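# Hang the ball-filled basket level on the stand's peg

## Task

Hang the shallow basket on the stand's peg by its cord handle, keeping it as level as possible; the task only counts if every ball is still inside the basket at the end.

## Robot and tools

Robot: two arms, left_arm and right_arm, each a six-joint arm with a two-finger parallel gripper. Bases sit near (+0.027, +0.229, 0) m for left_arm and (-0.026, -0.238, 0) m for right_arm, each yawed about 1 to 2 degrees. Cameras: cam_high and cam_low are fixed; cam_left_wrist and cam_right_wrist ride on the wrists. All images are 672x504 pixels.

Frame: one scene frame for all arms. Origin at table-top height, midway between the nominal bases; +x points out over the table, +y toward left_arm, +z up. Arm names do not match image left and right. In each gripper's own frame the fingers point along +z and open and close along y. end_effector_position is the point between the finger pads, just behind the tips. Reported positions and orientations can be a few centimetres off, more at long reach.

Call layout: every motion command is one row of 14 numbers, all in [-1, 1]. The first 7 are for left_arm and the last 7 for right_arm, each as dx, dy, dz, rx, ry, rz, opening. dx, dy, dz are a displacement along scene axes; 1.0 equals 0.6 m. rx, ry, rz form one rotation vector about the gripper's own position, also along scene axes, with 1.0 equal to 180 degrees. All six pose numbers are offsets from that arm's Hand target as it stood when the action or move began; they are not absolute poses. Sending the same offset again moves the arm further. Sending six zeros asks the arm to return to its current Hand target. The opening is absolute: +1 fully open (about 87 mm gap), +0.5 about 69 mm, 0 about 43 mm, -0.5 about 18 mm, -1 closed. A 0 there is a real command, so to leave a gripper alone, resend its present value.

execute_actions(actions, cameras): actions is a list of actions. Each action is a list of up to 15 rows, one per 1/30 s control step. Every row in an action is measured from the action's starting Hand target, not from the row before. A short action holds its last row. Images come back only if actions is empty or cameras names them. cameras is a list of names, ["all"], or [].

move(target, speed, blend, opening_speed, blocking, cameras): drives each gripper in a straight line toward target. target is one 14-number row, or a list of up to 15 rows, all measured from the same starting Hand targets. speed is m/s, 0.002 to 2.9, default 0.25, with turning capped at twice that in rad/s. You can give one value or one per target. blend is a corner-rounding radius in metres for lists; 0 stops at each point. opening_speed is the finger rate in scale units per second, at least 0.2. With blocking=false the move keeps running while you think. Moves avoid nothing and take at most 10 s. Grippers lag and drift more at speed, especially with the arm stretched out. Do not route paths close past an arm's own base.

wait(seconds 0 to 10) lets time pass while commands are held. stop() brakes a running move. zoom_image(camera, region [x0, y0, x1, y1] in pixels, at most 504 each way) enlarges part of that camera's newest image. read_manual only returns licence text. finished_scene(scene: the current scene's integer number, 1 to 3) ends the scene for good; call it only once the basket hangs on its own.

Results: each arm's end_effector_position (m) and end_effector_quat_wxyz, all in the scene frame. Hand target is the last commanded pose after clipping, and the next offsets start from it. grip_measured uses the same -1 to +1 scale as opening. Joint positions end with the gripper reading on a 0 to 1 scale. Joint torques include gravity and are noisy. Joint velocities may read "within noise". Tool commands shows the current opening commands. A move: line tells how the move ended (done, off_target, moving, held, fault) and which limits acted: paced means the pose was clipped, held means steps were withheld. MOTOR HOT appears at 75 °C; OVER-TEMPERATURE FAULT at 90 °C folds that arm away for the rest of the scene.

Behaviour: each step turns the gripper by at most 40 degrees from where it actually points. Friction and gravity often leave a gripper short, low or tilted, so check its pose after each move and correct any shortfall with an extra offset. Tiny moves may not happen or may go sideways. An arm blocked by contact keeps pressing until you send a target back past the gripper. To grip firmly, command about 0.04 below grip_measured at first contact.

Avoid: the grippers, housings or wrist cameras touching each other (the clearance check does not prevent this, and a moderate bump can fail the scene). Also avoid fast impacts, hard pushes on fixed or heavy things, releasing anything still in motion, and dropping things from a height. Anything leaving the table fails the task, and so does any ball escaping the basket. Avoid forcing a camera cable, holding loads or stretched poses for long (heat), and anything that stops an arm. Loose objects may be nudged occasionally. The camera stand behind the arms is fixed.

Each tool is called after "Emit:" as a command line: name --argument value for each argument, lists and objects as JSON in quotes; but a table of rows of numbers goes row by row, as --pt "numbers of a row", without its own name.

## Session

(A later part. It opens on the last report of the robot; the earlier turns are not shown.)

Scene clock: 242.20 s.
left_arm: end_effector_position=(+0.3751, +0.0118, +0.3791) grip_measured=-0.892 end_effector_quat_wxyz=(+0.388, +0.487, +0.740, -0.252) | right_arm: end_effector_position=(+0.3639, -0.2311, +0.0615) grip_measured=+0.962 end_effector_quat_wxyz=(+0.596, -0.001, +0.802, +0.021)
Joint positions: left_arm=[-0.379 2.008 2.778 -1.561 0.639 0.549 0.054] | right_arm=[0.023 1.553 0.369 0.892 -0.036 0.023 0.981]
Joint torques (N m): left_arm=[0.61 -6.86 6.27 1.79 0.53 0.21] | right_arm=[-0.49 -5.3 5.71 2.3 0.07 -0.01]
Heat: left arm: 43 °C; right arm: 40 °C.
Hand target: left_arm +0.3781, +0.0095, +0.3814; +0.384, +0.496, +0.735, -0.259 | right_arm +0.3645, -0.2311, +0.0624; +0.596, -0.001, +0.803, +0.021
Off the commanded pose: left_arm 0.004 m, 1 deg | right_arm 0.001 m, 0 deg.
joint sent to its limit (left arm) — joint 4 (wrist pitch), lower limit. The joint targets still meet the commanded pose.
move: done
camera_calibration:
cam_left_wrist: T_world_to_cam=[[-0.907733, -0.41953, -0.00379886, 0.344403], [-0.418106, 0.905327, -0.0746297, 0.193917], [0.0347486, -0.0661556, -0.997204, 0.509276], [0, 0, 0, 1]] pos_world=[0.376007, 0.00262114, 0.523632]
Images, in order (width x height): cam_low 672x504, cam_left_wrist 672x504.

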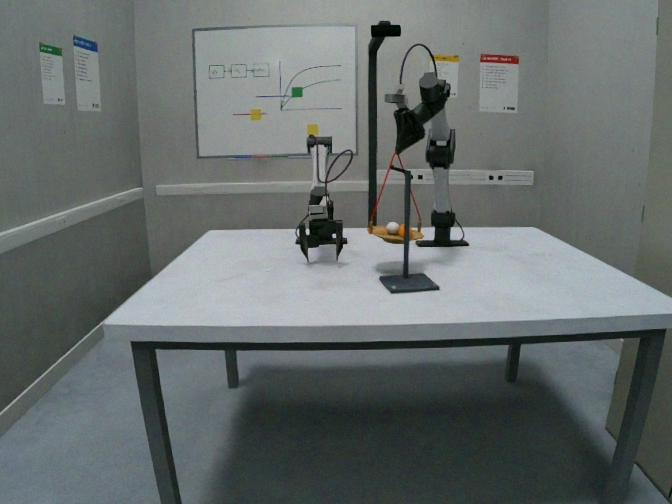

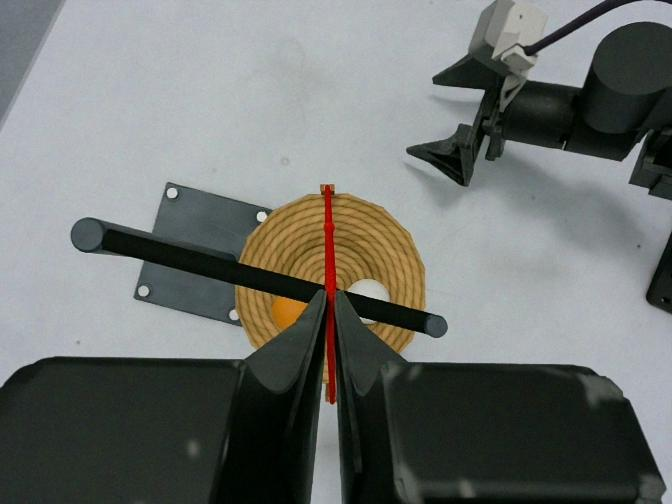

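Emit:
move --target '[0,0,-0.048,0,0,0,-1, 0,0,0,0,0,0,1]' --speed 0.04 --cameras '["cam_low","cam_left_wrist"]'

Emit:
zoom_image --camera "cam_low" --region '[360, 140, 430, 210]'

Scene clock: 250.20 s.
left_arm: end_effector_position=(+0.3771, +0.0108, +0.3394) grip_measured=-0.892 end_effector_quat_wxyz=(+0.356, +0.490, +0.751, -0.262) | right_arm: end_effector_position=(+0.3639, -0.2311, +0.0615) grip_measured=+0.962 end_effector_quat_wxyz=(+0.596, -0.001, +0.802, +0.021)
Joint positions: left_arm=[-0.377 1.869 2.37 -1.373 0.652 0.569 0.054] | right_arm=[0.023 1.553 0.369 0.892 -0.036 0.023 0.981]
Joint torques (N m): left_arm=[0.31 -10.92 4.18 2.12 0.41 0.17] | right_arm=[-0.4 -5.04 5.68 2.26 0.07 -0.04]
Heat: left arm: 43 °C; right arm: 40 °C.
Hand target: left_arm +0.3781, +0.0094, +0.3526; +0.384, +0.496, +0.735, -0.259 | right_arm +0.3645, -0.2311, +0.0624; +0.596, -0.001, +0.803, +0.021
Off the commanded pose: left_arm 0.013 m, 4 deg | right_arm 0.001 m, 0 deg.
move: off_target (left_arm)
camera_calibration:
cam_left_wrist: T_world_to_cam=[[-0.913832, -0.403601, 0.0449171, 0.331179], [-0.404933, 0.913985, -0.0257217, 0.17115], [-0.0306723, -0.0416937, -0.99866, 0.494445], [0, 0, 0, 1]] pos_world=[0.387112, -0.00214917, 0.483309]
Images, in order (width x height): cam_low 672x504, cam_left_wrist 672x504.

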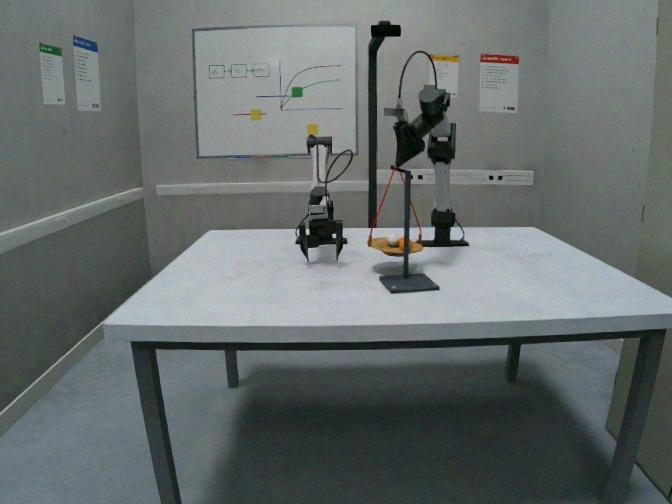

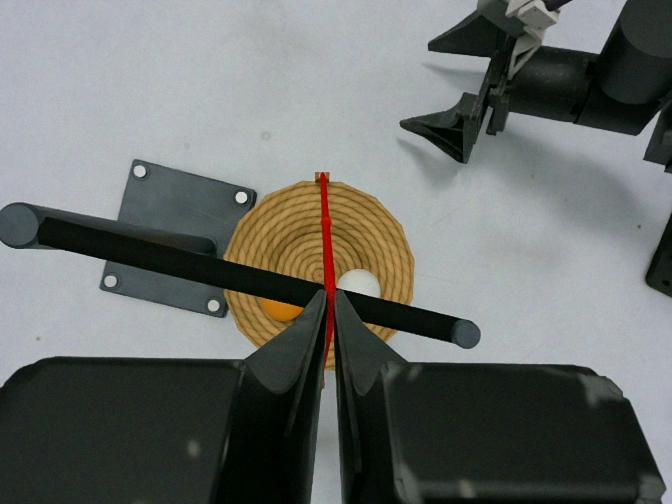

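Scaled by 7.200 from the camera's 672x504 image, which has a finer 960x720 frame.

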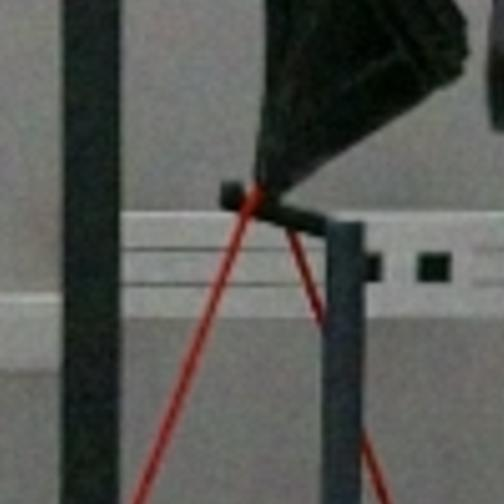

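Emit:
move --target '[0,0,-0.014,0,0,0,-1, 0,0,0,0,0,0,1]' --speed 0.03 --cameras '["cam_low"]'

Emit:
zoom_image --camera "cam_low" --region '[360, 140, 430, 210]'

Scene clock: 255.33 s.
left_arm: end_effector_position=(+0.3768, +0.0109, +0.3390) grip_measured=-0.892 end_effector_quat_wxyz=(+0.369, +0.492, +0.745, -0.259) | right_arm: end_effector_position=(+0.3639, -0.2311, +0.0615) grip_measured=+0.962 end_effector_quat_wxyz=(+0.596, -0.001, +0.802, +0.021)
Joint positions: left_arm=[-0.377 1.819 2.279 -1.303 0.652 0.569 0.054] | right_arm=[0.023 1.553 0.369 0.892 -0.036 0.023 0.981]
Joint torques (N m): left_arm=[0.32 -9.5 3.89 2.04 0.4 0.16] | right_arm=[-0.17 -5.24 5.64 2.29 0.18 0.02]
Heat: left arm: 43 °C; right arm: 40 °C.
Hand target: left_arm +0.3781, +0.0094, +0.3442; +0.384, +0.496, +0.735, -0.259 | right_arm +0.3645, -0.2311, +0.0624; +0.596, -0.001, +0.803, +0.021
Off the commanded pose: left_arm 0.005 m, 2 deg | right_arm 0.001 m, 0 deg.
move: done
Images, in order (width x height): cam_low 672x504.

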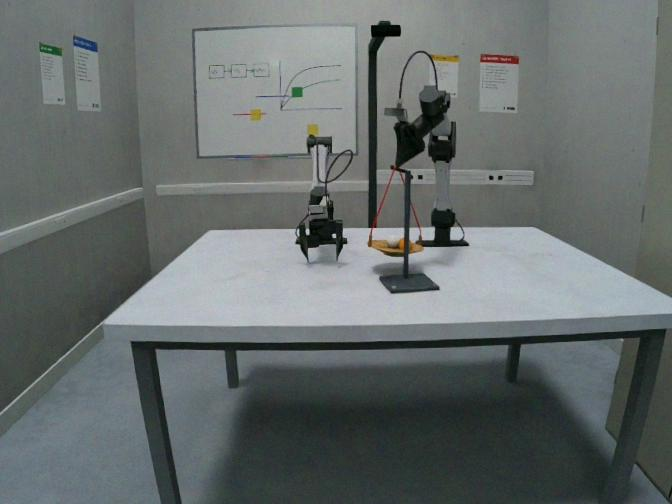

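Scaled by 7.200 from the camera's 672x504 image, which has a finer 960x720 frame.

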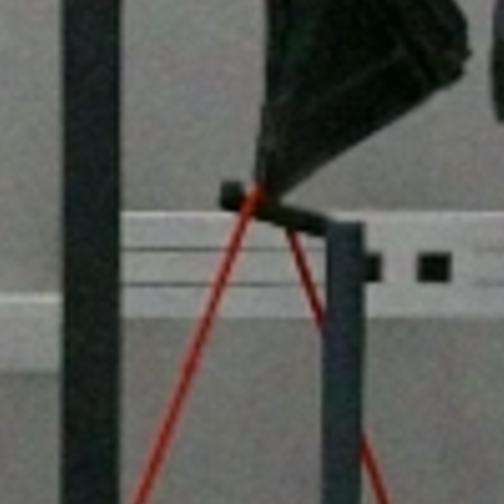

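Emit:
move --pt "0 0 0 0 0 0 -1 0 0 0 0 0 0 1" --pt "0 0 0 0 0 0 -0.6 0 0 0 0 0 0 1" --speed 0.03 --opening_speed 0.25 --cameras '["cam_low","cam_left_wrist"]'

Emit:
zoom_image --camera "cam_low" --region '[340, 140, 460, 280]'

Scene clock: 261.13 s.
left_arm: end_effector_position=(+0.3785, +0.0090, +0.3400) grip_measured=-0.600 end_effector_quat_wxyz=(+0.373, +0.493, +0.741, -0.261) | right_arm: end_effector_position=(+0.3639, -0.2311, +0.0615) grip_measured=+0.962 end_effector_quat_wxyz=(+0.596, -0.001, +0.802, +0.021)
Joint positions: left_arm=[-0.377 1.819 2.275 -1.288 0.659 0.569 0.2] | right_arm=[0.023 1.553 0.369 0.892 -0.036 0.023 0.981]
Joint torques (N m): left_arm=[0.31 -9.59 4.15 1.93 0.32 0.15] | right_arm=[-0.32 -5.27 5.9 2.24 0.09 -0.08]
Heat: left arm: 42 °C; right arm: 40 °C.
Hand target: left_arm +0.3782, +0.0095, +0.3442; +0.384, +0.496, +0.735, -0.259 | right_arm +0.3645, -0.2311, +0.0624; +0.596, -0.001, +0.803, +0.021
Off the commanded pose: left_arm 0.004 m, 1 deg | right_arm 0.001 m, 0 deg.
move: done
camera_calibration:
cam_left_wrist: T_world_to_cam=[[-0.916995, -0.398424, 0.0194374, 0.341555], [-0.398864, 0.915198, -0.0576124, 0.181845], [0.00516511, -0.0605832, -0.99815, 0.48148], [0, 0, 0, 1]] pos_world=[0.38325, -0.00117128, 0.484426]
Images, in order (width x height): cam_low 672x504, cam_left_wrist 672x504.

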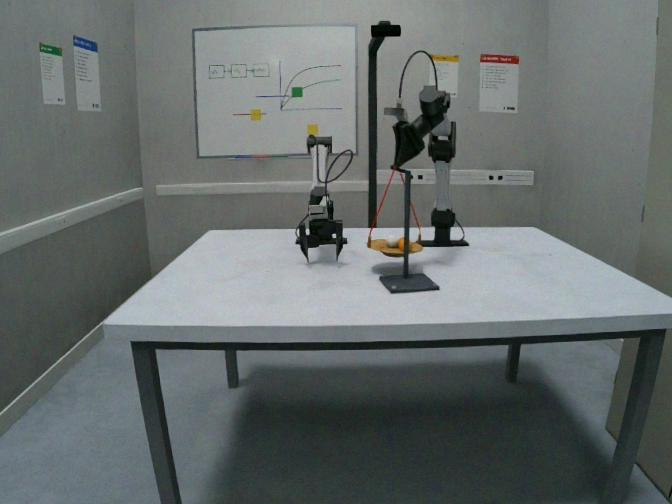

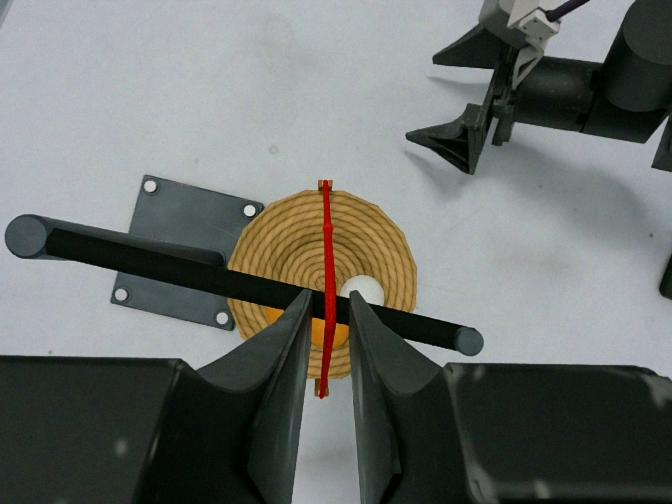

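Scaled by 3.600 from the camera's 672x504 image, which has a finer 960x720 frame.

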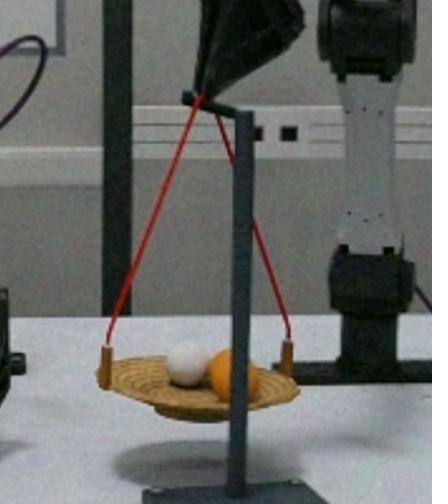

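Emit:
move --pt "0 0 0.004 0 0 0 -0.45 0 0 0 0 0 0 1" --pt "-0.05 0.125 0.1 0 0 0 -0.45 0 0 0 0 0 0 1" --pt "-0.08 0.27 0.0 0 0 0 -0.45 0 0 0 0 0 0 1" --speed 0.08 --opening_speed 0.5 --blend '[0,0.02,0]' --cameras '["cam_high","cam_low","cam_left_wrist"]'

Emit:
zoom_image --camera "cam_low" --region '[340, 160, 440, 260]'

Emit:
zoom_image --camera "cam_high" --region '[320, 150, 500, 300]'

Scene clock: 270.23 s.
left_arm: end_effector_position=(+0.3390, +0.1737, +0.3385) grip_measured=-0.450 end_effector_quat_wxyz=(+0.422, +0.464, +0.746, -0.224) | right_arm: end_effector_position=(+0.3639, -0.2311, +0.0615) grip_measured=+0.962 end_effector_quat_wxyz=(+0.596, -0.001, +0.802, +0.021)
Joint positions: left_arm=[0.168 1.578 2.013 -1.549 0.921 1.087 0.275] | right_arm=[0.023 1.553 0.369 0.892 -0.036 0.023 0.981]
Joint torques (N m): left_arm=[0.54 -7.84 4.16 1.09 0.64 0.22] | right_arm=[-0.32 -5.37 5.87 2.2 0.11 0.07]
Heat: left arm: 42 °C; right arm: 41 °C.
Hand target: left_arm +0.3301, +0.1715, +0.3441; +0.384, +0.496, +0.735, -0.259 | right_arm +0.3645, -0.2311, +0.0624; +0.596, -0.001, +0.803, +0.021
Off the commanded pose: left_arm 0.011 m, 7 deg | right_arm 0.001 m, 0 deg.
joint sent to its limit (left arm) — joint 4 (wrist pitch), lower limit. The joint targets are off in orientation, not in position.
move: off_target (left_arm)
camera_calibration:
cam_left_wrist: T_world_to_cam=[[-0.870218, -0.489402, -0.0566206, 0.396596], [-0.481938, 0.86948, -0.108353, 0.0684939], [0.102259, -0.0670033, -0.992499, 0.456391], [0, 0, 0, 1]] pos_world=[0.331465, 0.165121, 0.482844]
Images, in order (width x height): cam_high 672x504, cam_low 672x504, cam_left_wrist 672x504.

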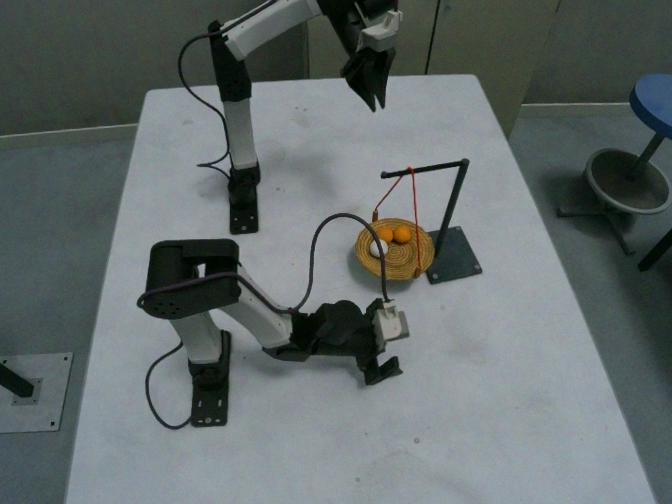

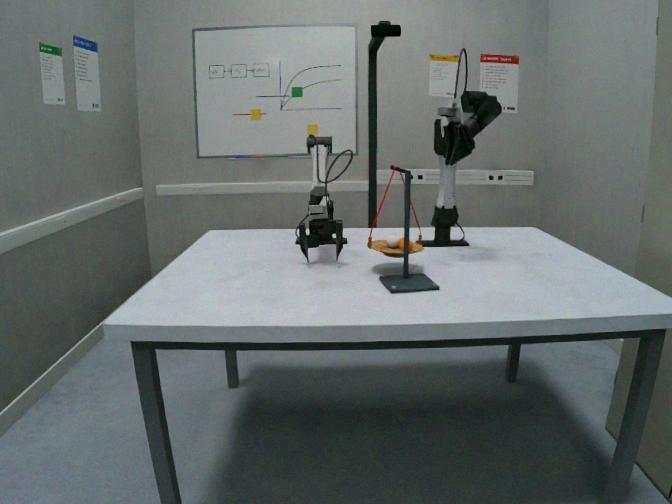

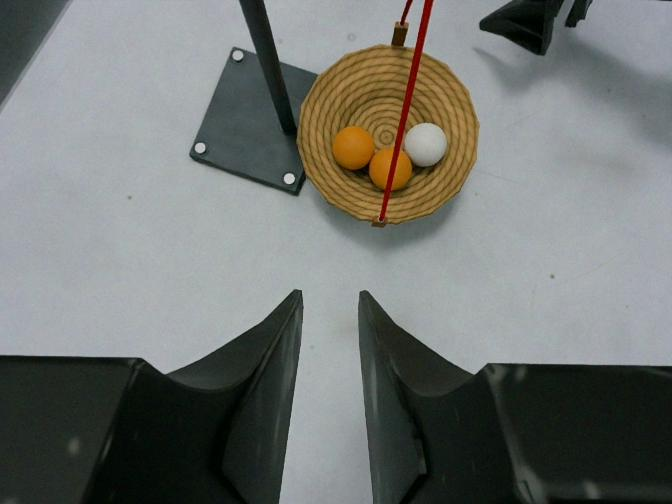

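Scaled by 5.040 from the camera's 672x504 image, which has a finer 960x720 frame.

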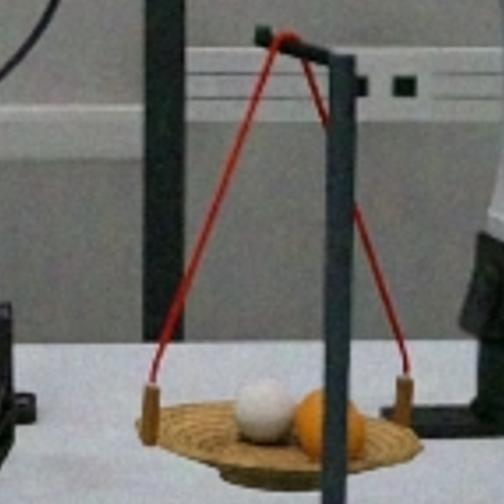

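Scaled by 2.800 from the camera's 672x504 image, which has a finer 960x720 frame.

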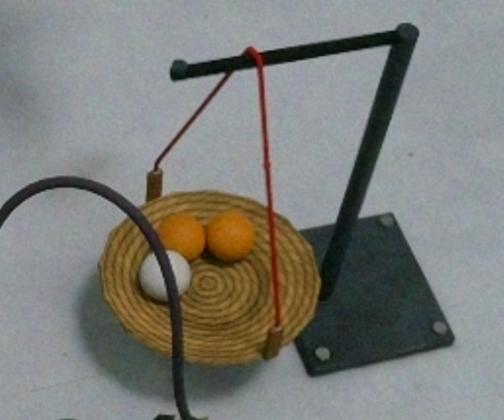

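Emit:
move --pt "0 0 0 0 0 0 -0.45 -0.058 0 0.267 0.004 -0.01 0.12 -0.2" --pt "0 0 0 0 0 0 -0.45 -0.026 0.142 0.371 0.0164 -0.0387 0.4072 -0.2" --speed 0.18 --blend '[0.04,0]' --cameras '["cam_high","cam_low","cam_right_wrist"]'

Emit:
zoom_image --camera "cam_low" --region '[340, 140, 460, 280]'

Emit:
zoom_image --camera "cam_high" --region '[320, 150, 500, 300]'

Scene clock: 303.23 s.
left_arm: end_effector_position=(+0.3390, +0.1737, +0.3386) grip_measured=-0.450 end_effector_quat_wxyz=(+0.422, +0.465, +0.745, -0.224) | right_arm: end_effector_position=(+0.3465, -0.1483, +0.2834) grip_measured=-0.200 end_effector_quat_wxyz=(+0.512, -0.463, +0.614, +0.383)
Joint positions: left_arm=[0.168 1.578 2.013 -1.549 0.921 1.088 0.275] | right_arm=[-0.184 1.714 1.674 -1.137 -1.372 -1.174 0.4]
Joint torques (N m): left_arm=[0.53 -7.83 4.18 1.09 0.64 0.23] | right_arm=[-0.06 -5.67 8.92 0.63 -0.6 -0.19]
Heat: left arm: 41 °C; right arm: 41 °C.
Hand target: left_arm +0.3301, +0.1714, +0.3441; +0.384, +0.496, +0.735, -0.259 | right_arm +0.3489, -0.1459, +0.2849; +0.510, -0.467, +0.607, +0.392
Off the commanded pose: left_arm 0.011 m, 7 deg | right_arm 0.004 m, 1 deg.
joint sent to its limit (left arm) — joint 4 (wrist pitch), lower limit. The joint targets are off in orientation, not in position.
move: off_target (left_arm)
camera_calibration:
cam_right_wrist: T_world_to_cam=[[0.959967, -0.280111, 0.000882184, -0.375736], [-0.245091, -0.841465, -0.481525, 0.117249], [0.135623, 0.462032, -0.876432, 0.413249], [0, 0, 0, 1]] pos_world=[0.333385, -0.197521, 0.418974]
Images, in order (width x height): cam_high 672x504, cam_low 672x504, cam_right_wrist 672x504.

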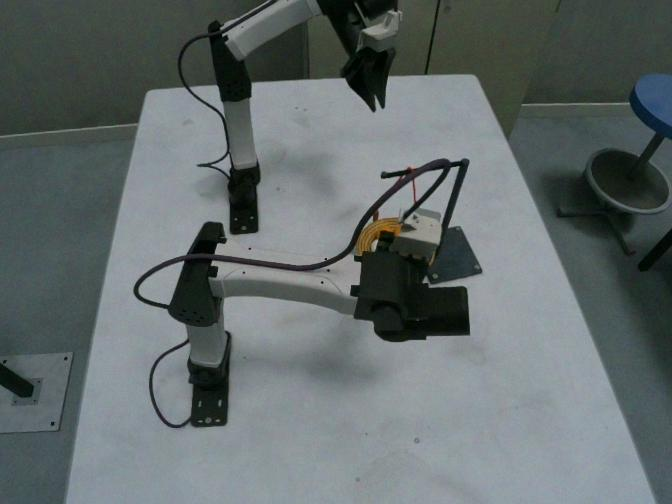

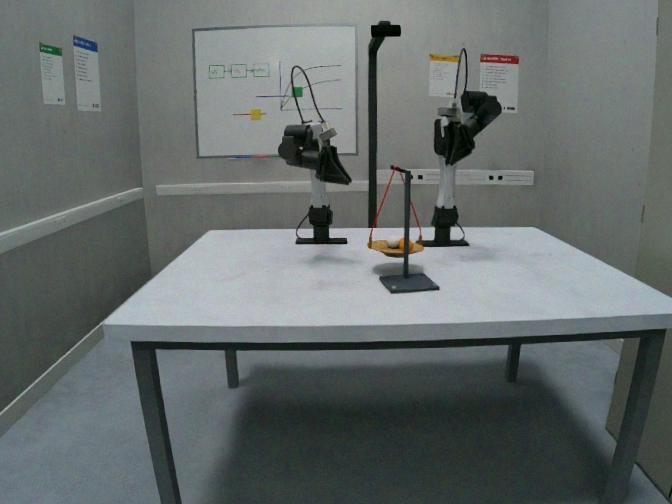

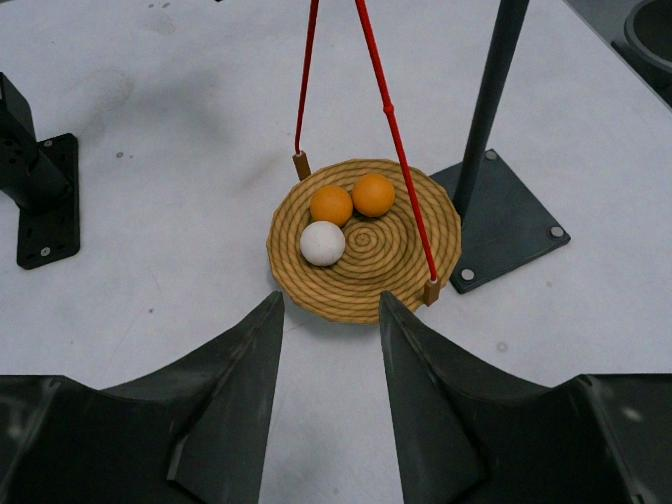

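Scaled by 3.600 from the camera's 672x504 image, which has a finer 960x720 frame.

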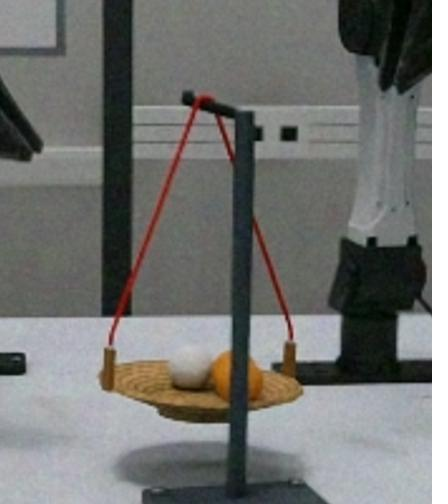

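Scaled by 2.800 from the camera's 672x504 image, which has a finer 960x720 frame.

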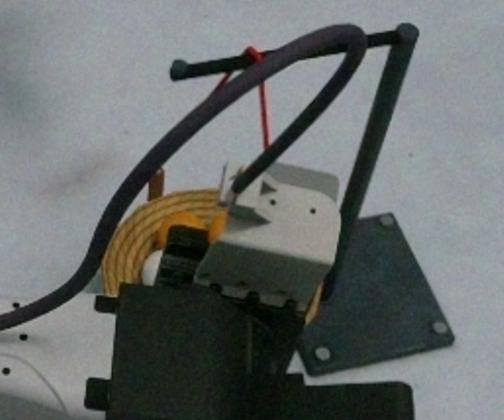

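Emit:
move --target '[0,0,0,0,0,0,-0.45, 0.08,0.163,-0.003,0,0,0,-0.2]' --speed 0.1 --cameras '["cam_low","cam_right_wrist"]'

Emit:
zoom_image --camera "cam_low" --region '[340, 140, 460, 280]'

Scene clock: 318.20 s.
left_arm: end_effector_position=(+0.3390, +0.1737, +0.3386) grip_measured=-0.450 end_effector_quat_wxyz=(+0.422, +0.465, +0.745, -0.224) | right_arm: end_effector_position=(+0.3939, -0.0483, +0.2932) grip_measured=-0.200 end_effector_quat_wxyz=(+0.514, -0.471, +0.602, +0.389)
Joint positions: left_arm=[0.168 1.578 2.013 -1.549 0.921 1.088 0.275] | right_arm=[0.101 1.728 1.582 -0.331 -1.195 -0.465 0.4]
Joint torques (N m): left_arm=[0.54 -7.83 4.19 1.09 0.63 0.23] | right_arm=[-0.44 -7.42 5.52 1.95 -0.2 0.07]
Heat: left arm: 41 °C; right arm: 41 °C.
Hand target: left_arm +0.3301, +0.1714, +0.3441; +0.384, +0.496, +0.735, -0.259 | right_arm +0.3968, -0.0480, +0.2832; +0.510, -0.467, +0.607, +0.392
Off the commanded pose: left_arm 0.011 m, 7 deg | right_arm 0.011 m, 1 deg.
joint sent to its limit (left arm) — joint 4 (wrist pitch), lower limit. The joint targets are off in orientation, not in position.
move: off_target (left_arm, right_arm)
camera_calibration:
cam_right_wrist: T_world_to_cam=[[0.967153, -0.25385, 0.013263, -0.398484], [-0.214407, -0.842683, -0.493877, 0.20924], [0.136547, 0.47481, -0.869431, 0.367441], [0, 0, 0, 1]] pos_world=[0.380085, -0.0992967, 0.428088]
Images, in order (width x height): cam_low 672x504, cam_right_wrist 672x504.

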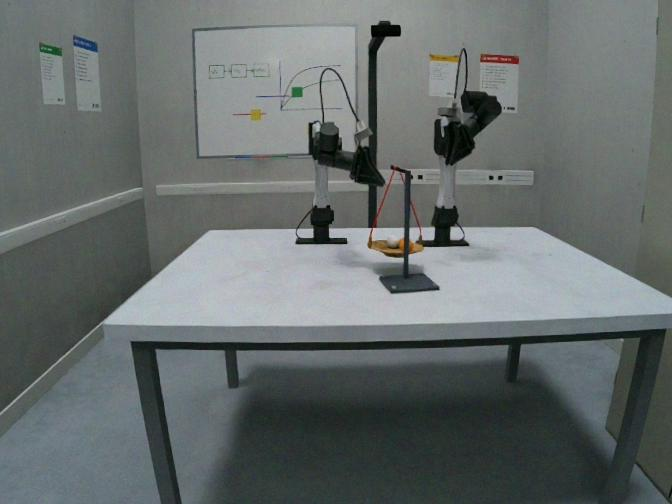

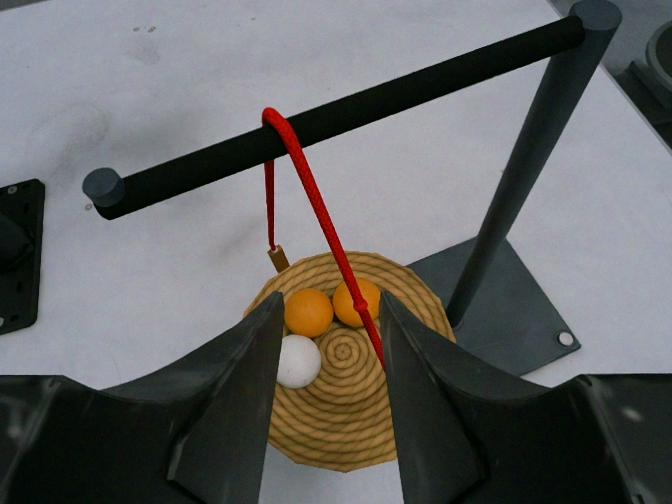

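Scaled by 3.600 from the camera's 672x504 image, which has a finer 960x720 frame.

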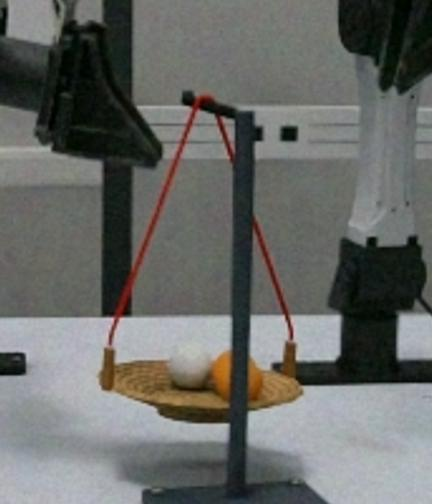

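Emit:
move --target '[0,0,0,0,0,0,-0.45, 0.0117,0.0275,-0.0133,0,0,0,-0.2]' --speed 0.06 --cameras '["cam_low","cam_right_wrist"]'

Emit:
zoom_image --camera "cam_low" --region '[340, 140, 460, 280]'

Scene clock: 329.13 s.
left_arm: end_effector_position=(+0.3390, +0.1737, +0.3386) grip_measured=-0.450 end_effector_quat_wxyz=(+0.422, +0.465, +0.745, -0.224) | right_arm: end_effector_position=(+0.3996, -0.0336, +0.2898) grip_measured=-0.200 end_effector_quat_wxyz=(+0.518, -0.472, +0.600, +0.386)
Joint positions: left_arm=[0.168 1.578 2.013 -1.549 0.921 1.088 0.275] | right_arm=[0.139 1.742 1.567 -0.25 -1.159 -0.418 0.4]
Joint torques (N m): left_arm=[0.51 -7.82 4.18 1.09 0.64 0.23] | right_arm=[-0.05 -6.5 5.83 2.02 -0.14 0.08]
Heat: left arm: 41 °C; right arm: 40 °C.
Hand target: left_arm +0.3301, +0.1714, +0.3441; +0.384, +0.496, +0.735, -0.259 | right_arm +0.4038, -0.0315, +0.2752; +0.510, -0.467, +0.607, +0.392
Off the commanded pose: left_arm 0.011 m, 7 deg | right_arm 0.015 m, 2 deg.
joint sent to its limit (left arm) — joint 4 (wrist pitch), lower limit. The joint targets are off in orientation, not in position.
move: off_target (left_arm, right_arm)
camera_calibration:
cam_right_wrist: T_world_to_cam=[[0.966181, -0.256872, 0.0226034, -0.402573], [-0.212043, -0.841319, -0.497213, 0.221138], [0.146737, 0.475605, -0.867334, 0.352048], [0, 0, 0, 1]] pos_world=[0.384191, -0.0847981, 0.424396]
Images, in order (width x height): cam_low 672x504, cam_right_wrist 672x504.

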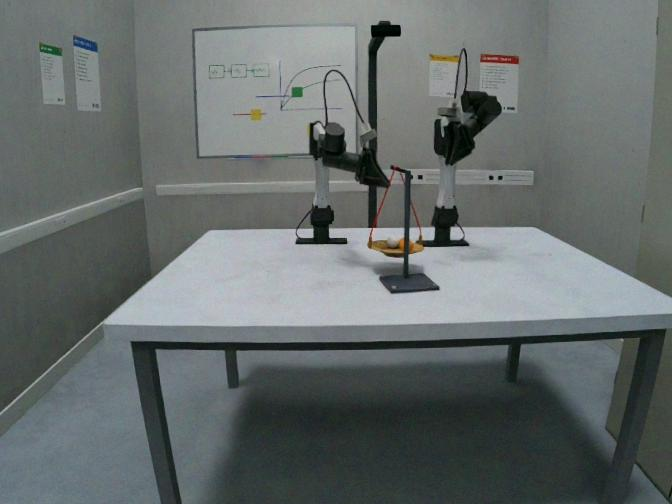

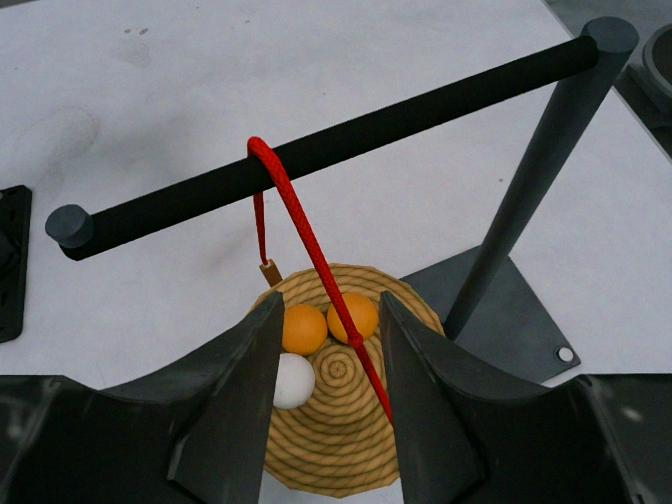

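Scaled by 3.600 from the camera's 672x504 image, which has a finer 960x720 frame.

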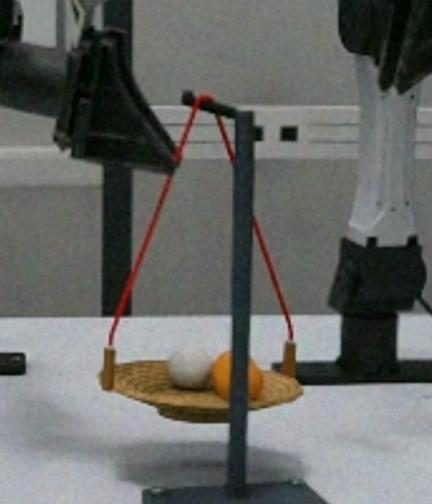

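Emit:
move --target '[0,0,0,0,0,0,-0.45, 0.005,0.018,-0.015,0,0,0,-0.2]' --speed 0.06 --cameras '["cam_low","cam_right_wrist"]'

Emit:
zoom_image --camera "cam_low" --region '[340, 140, 460, 280]'

Scene clock: 335.03 s.
left_arm: end_effector_position=(+0.3390, +0.1737, +0.3386) grip_measured=-0.450 end_effector_quat_wxyz=(+0.422, +0.465, +0.745, -0.224) | right_arm: end_effector_position=(+0.4031, -0.0232, +0.2810) grip_measured=-0.200 end_effector_quat_wxyz=(+0.518, -0.472, +0.600, +0.386)
Joint positions: left_arm=[0.168 1.578 2.013 -1.549 0.921 1.088 0.275] | right_arm=[0.164 1.755 1.542 -0.187 -1.135 -0.392 0.4]
Joint torques (N m): left_arm=[0.54 -7.84 4.18 1.08 0.64 0.23] | right_arm=[0.13 -6.53 5.75 2.12 -0.07 0.08]
Heat: left arm: 41 °C; right arm: 40 °C.
Hand target: left_arm +0.3301, +0.1714, +0.3441; +0.384, +0.496, +0.735, -0.259 | right_arm +0.4069, -0.0207, +0.2661; +0.510, -0.467, +0.607, +0.392
Off the commanded pose: left_arm 0.011 m, 7 deg | right_arm 0.016 m, 2 deg.
joint sent to its limit (left arm) — joint 4 (wrist pitch), lower limit. The joint targets are off in orientation, not in position.
move: off_target (left_arm, right_arm)
camera_calibration:
cam_right_wrist: T_world_to_cam=[[0.965966, -0.257718, 0.0221627, -0.402978], [-0.212951, -0.840951, -0.497446, 0.226751], [0.146838, 0.475796, -0.867212, 0.338865], [0, 0, 0, 1]] pos_world=[0.387791, -0.0743985, 0.415595]
Images, in order (width x height): cam_low 672x504, cam_right_wrist 672x504.

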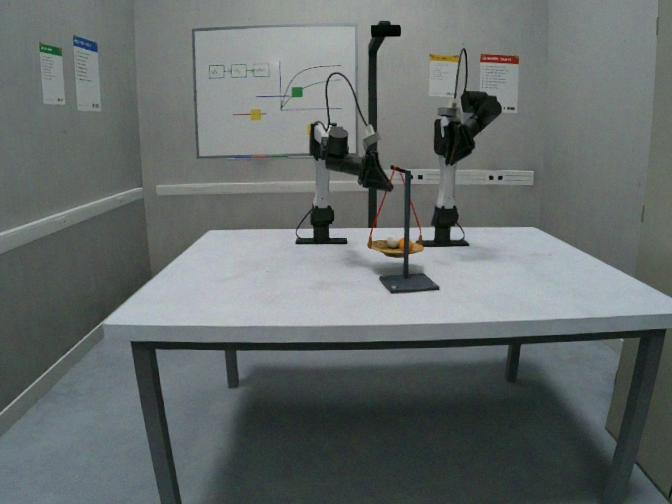

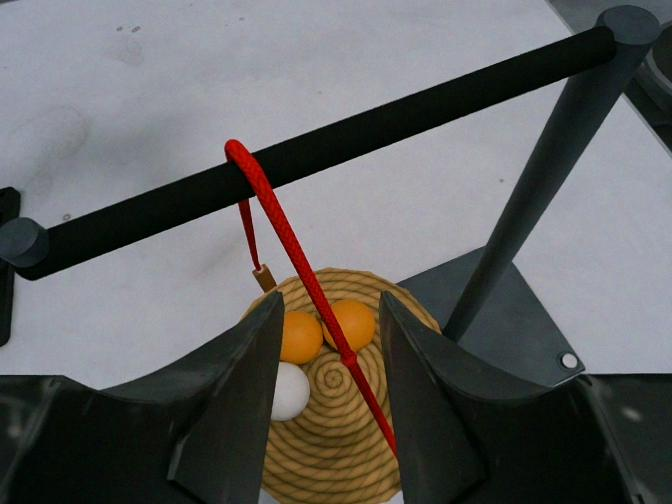

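Scaled by 3.600 from the camera's 672x504 image, which has a finer 960x720 frame.

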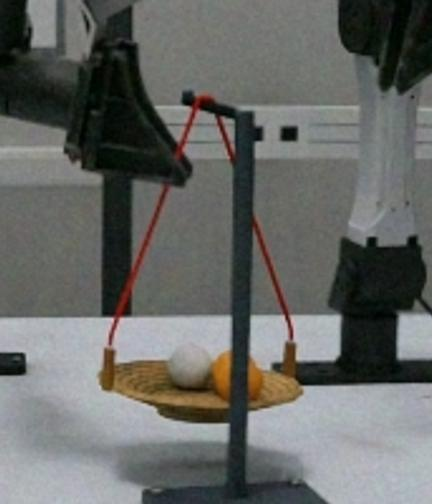

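Emit:
move --target '[0,0,0,0,0,0,-0.45, 0,0,0,0,0,0,-1]' --speed 0.05 --opening_speed 0.4 --cameras '["cam_low","cam_right_wrist"]'

Emit:
zoom_image --camera "cam_low" --region '[340, 160, 440, 260]'

Scene clock: 344.93 s.
left_arm: end_effector_position=(+0.3390, +0.1737, +0.3386) grip_measured=-0.450 end_effector_quat_wxyz=(+0.422, +0.465, +0.745, -0.224) | right_arm: end_effector_position=(+0.4032, -0.0232, +0.2812) grip_measured=-0.921 end_effector_quat_wxyz=(+0.519, -0.472, +0.600, +0.386)
Joint positions: left_arm=[0.168 1.578 2.013 -1.549 0.921 1.088 0.275] | right_arm=[0.164 1.755 1.542 -0.185 -1.135 -0.391 0.04]
Joint torques (N m): left_arm=[0.54 -7.83 4.18 1.09 0.64 0.23] | right_arm=[-0.08 -6.63 5.59 2.05 -0.12 0.01]
Heat: left arm: 41 °C; right arm: 40 °C.
Hand target: left_arm +0.3301, +0.1714, +0.3441; +0.384, +0.496, +0.735, -0.259 | right_arm +0.4068, -0.0207, +0.2661; +0.510, -0.467, +0.607, +0.392
Off the commanded pose: left_arm 0.011 m, 7 deg | right_arm 0.016 m, 2 deg.
joint sent to its limit (left arm) — joint 4 (wrist pitch), lower limit. The joint targets are off in orientation, not in position.
move: off_target (left_arm, right_arm)
camera_calibration:
cam_right_wrist: T_world_to_cam=[[0.96595, -0.257684, 0.0232114, -0.40341], [-0.212325, -0.840778, -0.498007, 0.226855], [0.147844, 0.476122, -0.866862, 0.338528], [0, 0, 0, 1]] pos_world=[0.387792, -0.0743983, 0.415796]
Images, in order (width x height): cam_low 672x504, cam_right_wrist 672x504.

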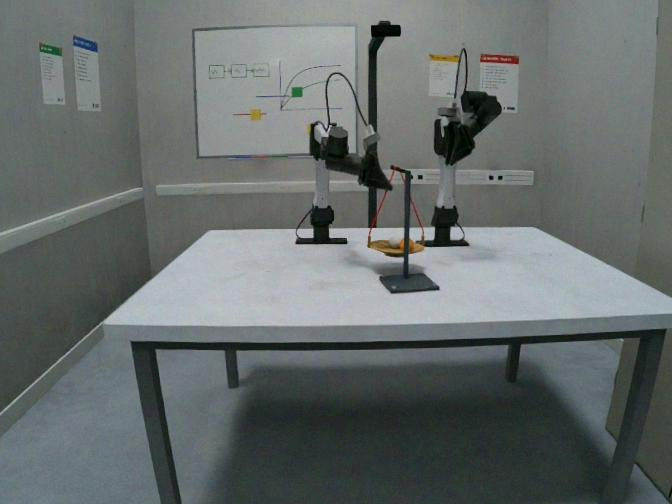

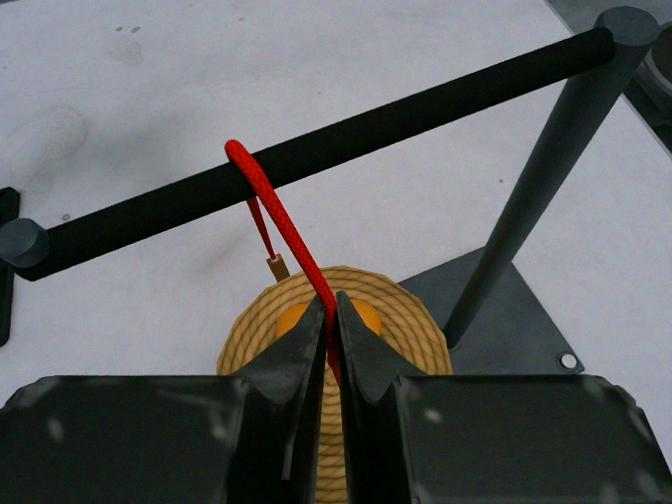

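Scaled by 5.040 from the camera's 672x504 image, which has a finer 960x720 frame.

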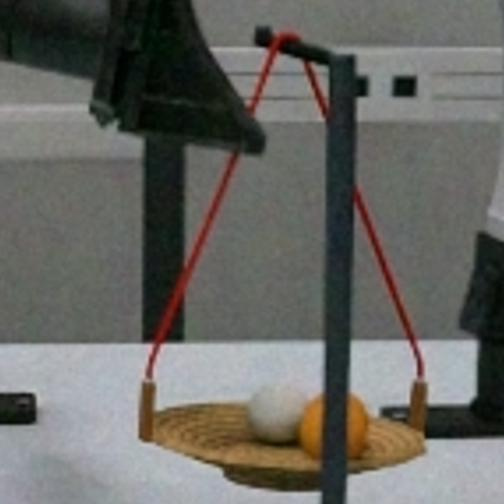

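Emit:
move --target '[0,0,0,0,0,0,-0.45, 0.0015,-0.004,-0.0145,0,0,0,-1]' --speed 0.03 --cameras '["cam_low"]'

Emit:
zoom_image --camera "cam_low" --region '[340, 160, 440, 260]'

Scene clock: 349.47 s.
left_arm: end_effector_position=(+0.3390, +0.1737, +0.3386) grip_measured=-0.450 end_effector_quat_wxyz=(+0.422, +0.465, +0.745, -0.224) | right_arm: end_effector_position=(+0.4039, -0.0229, +0.2756) grip_measured=-0.921 end_effector_quat_wxyz=(+0.521, -0.473, +0.598, +0.385)
Joint positions: left_arm=[0.168 1.578 2.013 -1.549 0.921 1.088 0.275] | right_arm=[0.165 1.755 1.516 -0.153 -1.135 -0.391 0.04]
Joint torques (N m): left_arm=[0.53 -7.83 4.16 1.08 0.64 0.23] | right_arm=[-0.64 -6.34 5.29 2 -0.17 -0.07]
Heat: left arm: 42 °C; right arm: 40 °C.
Hand target: left_arm +0.3301, +0.1714, +0.3441; +0.384, +0.496, +0.735, -0.259 | right_arm +0.4077, -0.0232, +0.2574; +0.510, -0.467, +0.607, +0.392
Off the commanded pose: left_arm 0.011 m, 7 deg | right_arm 0.019 m, 2 deg.
joint sent to its limit (left arm) — joint 4 (wrist pitch), lower limit. The joint targets are off in orientation, not in position.
move: off_target (left_arm, right_arm)
Images, in order (width x height): cam_low 672x504.

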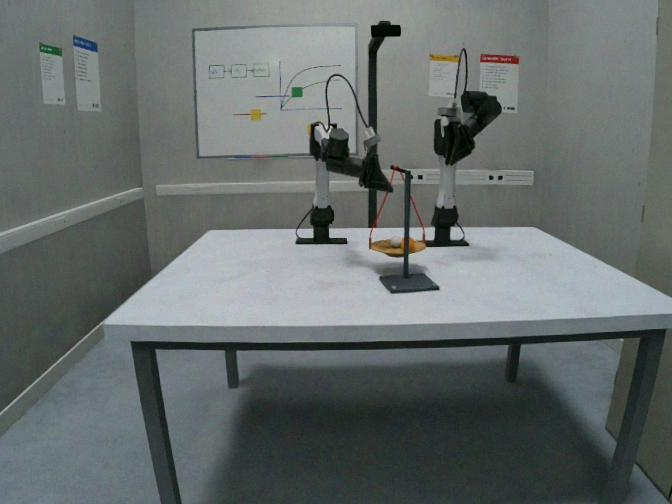

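Scaled by 5.040 from the camera's 672x504 image, which has a finer 960x720 frame.

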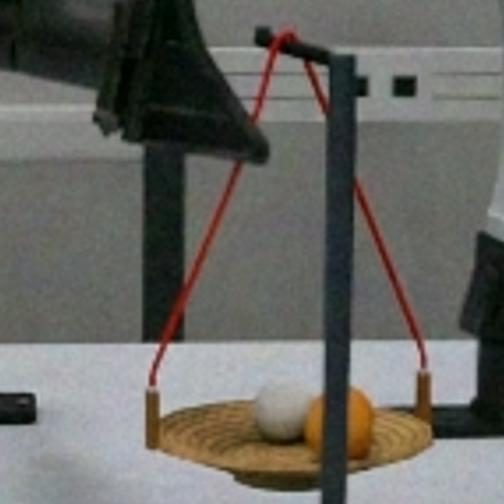

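Emit:
move --target '[0,0,0,0,0,0,-0.45, 0.001,-0.004,-0.0115,0,0,0,-1]' --speed 0.03 --cameras '["cam_low"]'

Emit:
zoom_image --camera "cam_low" --region '[340, 160, 440, 260]'

Scene clock: 358.70 s.
left_arm: end_effector_position=(+0.3390, +0.1737, +0.3386) grip_measured=-0.450 end_effector_quat_wxyz=(+0.422, +0.465, +0.745, -0.224) | right_arm: end_effector_position=(+0.4042, -0.0234, +0.2702) grip_measured=-0.921 end_effector_quat_wxyz=(+0.521, -0.473, +0.598, +0.385)
Joint positions: left_arm=[0.168 1.578 2.013 -1.549 0.921 1.088 0.275] | right_arm=[0.164 1.755 1.494 -0.13 -1.135 -0.391 0.04]
Joint torques (N m): left_arm=[0.53 -7.82 4.18 1.09 0.64 0.23] | right_arm=[-0.96 -5.9 5.31 1.96 -0.21 -0.05]
Heat: left arm: 42 °C; right arm: 41 °C.
Hand target: left_arm +0.3301, +0.1714, +0.3441; +0.384, +0.496, +0.735, -0.259 | right_arm +0.4083, -0.0255, +0.2505; +0.510, -0.467, +0.607, +0.392
Off the commanded pose: left_arm 0.011 m, 7 deg | right_arm 0.020 m, 2 deg.
joint sent to its limit (left arm) — joint 4 (wrist pitch), lower limit. The joint targets are off in orientation, not in position.
move: off_target (left_arm, right_arm)
Images, in order (width x height): cam_low 672x504.

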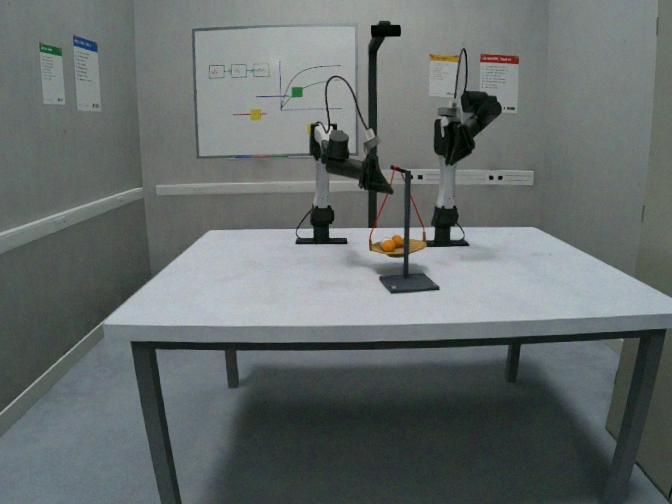

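Scaled by 5.040 from the camera's 672x504 image, which has a finer 960x720 frame.

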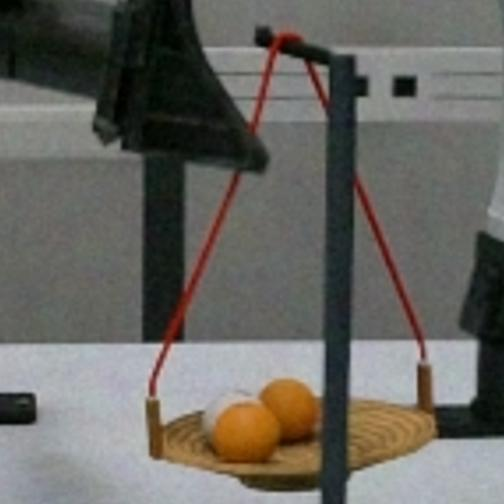

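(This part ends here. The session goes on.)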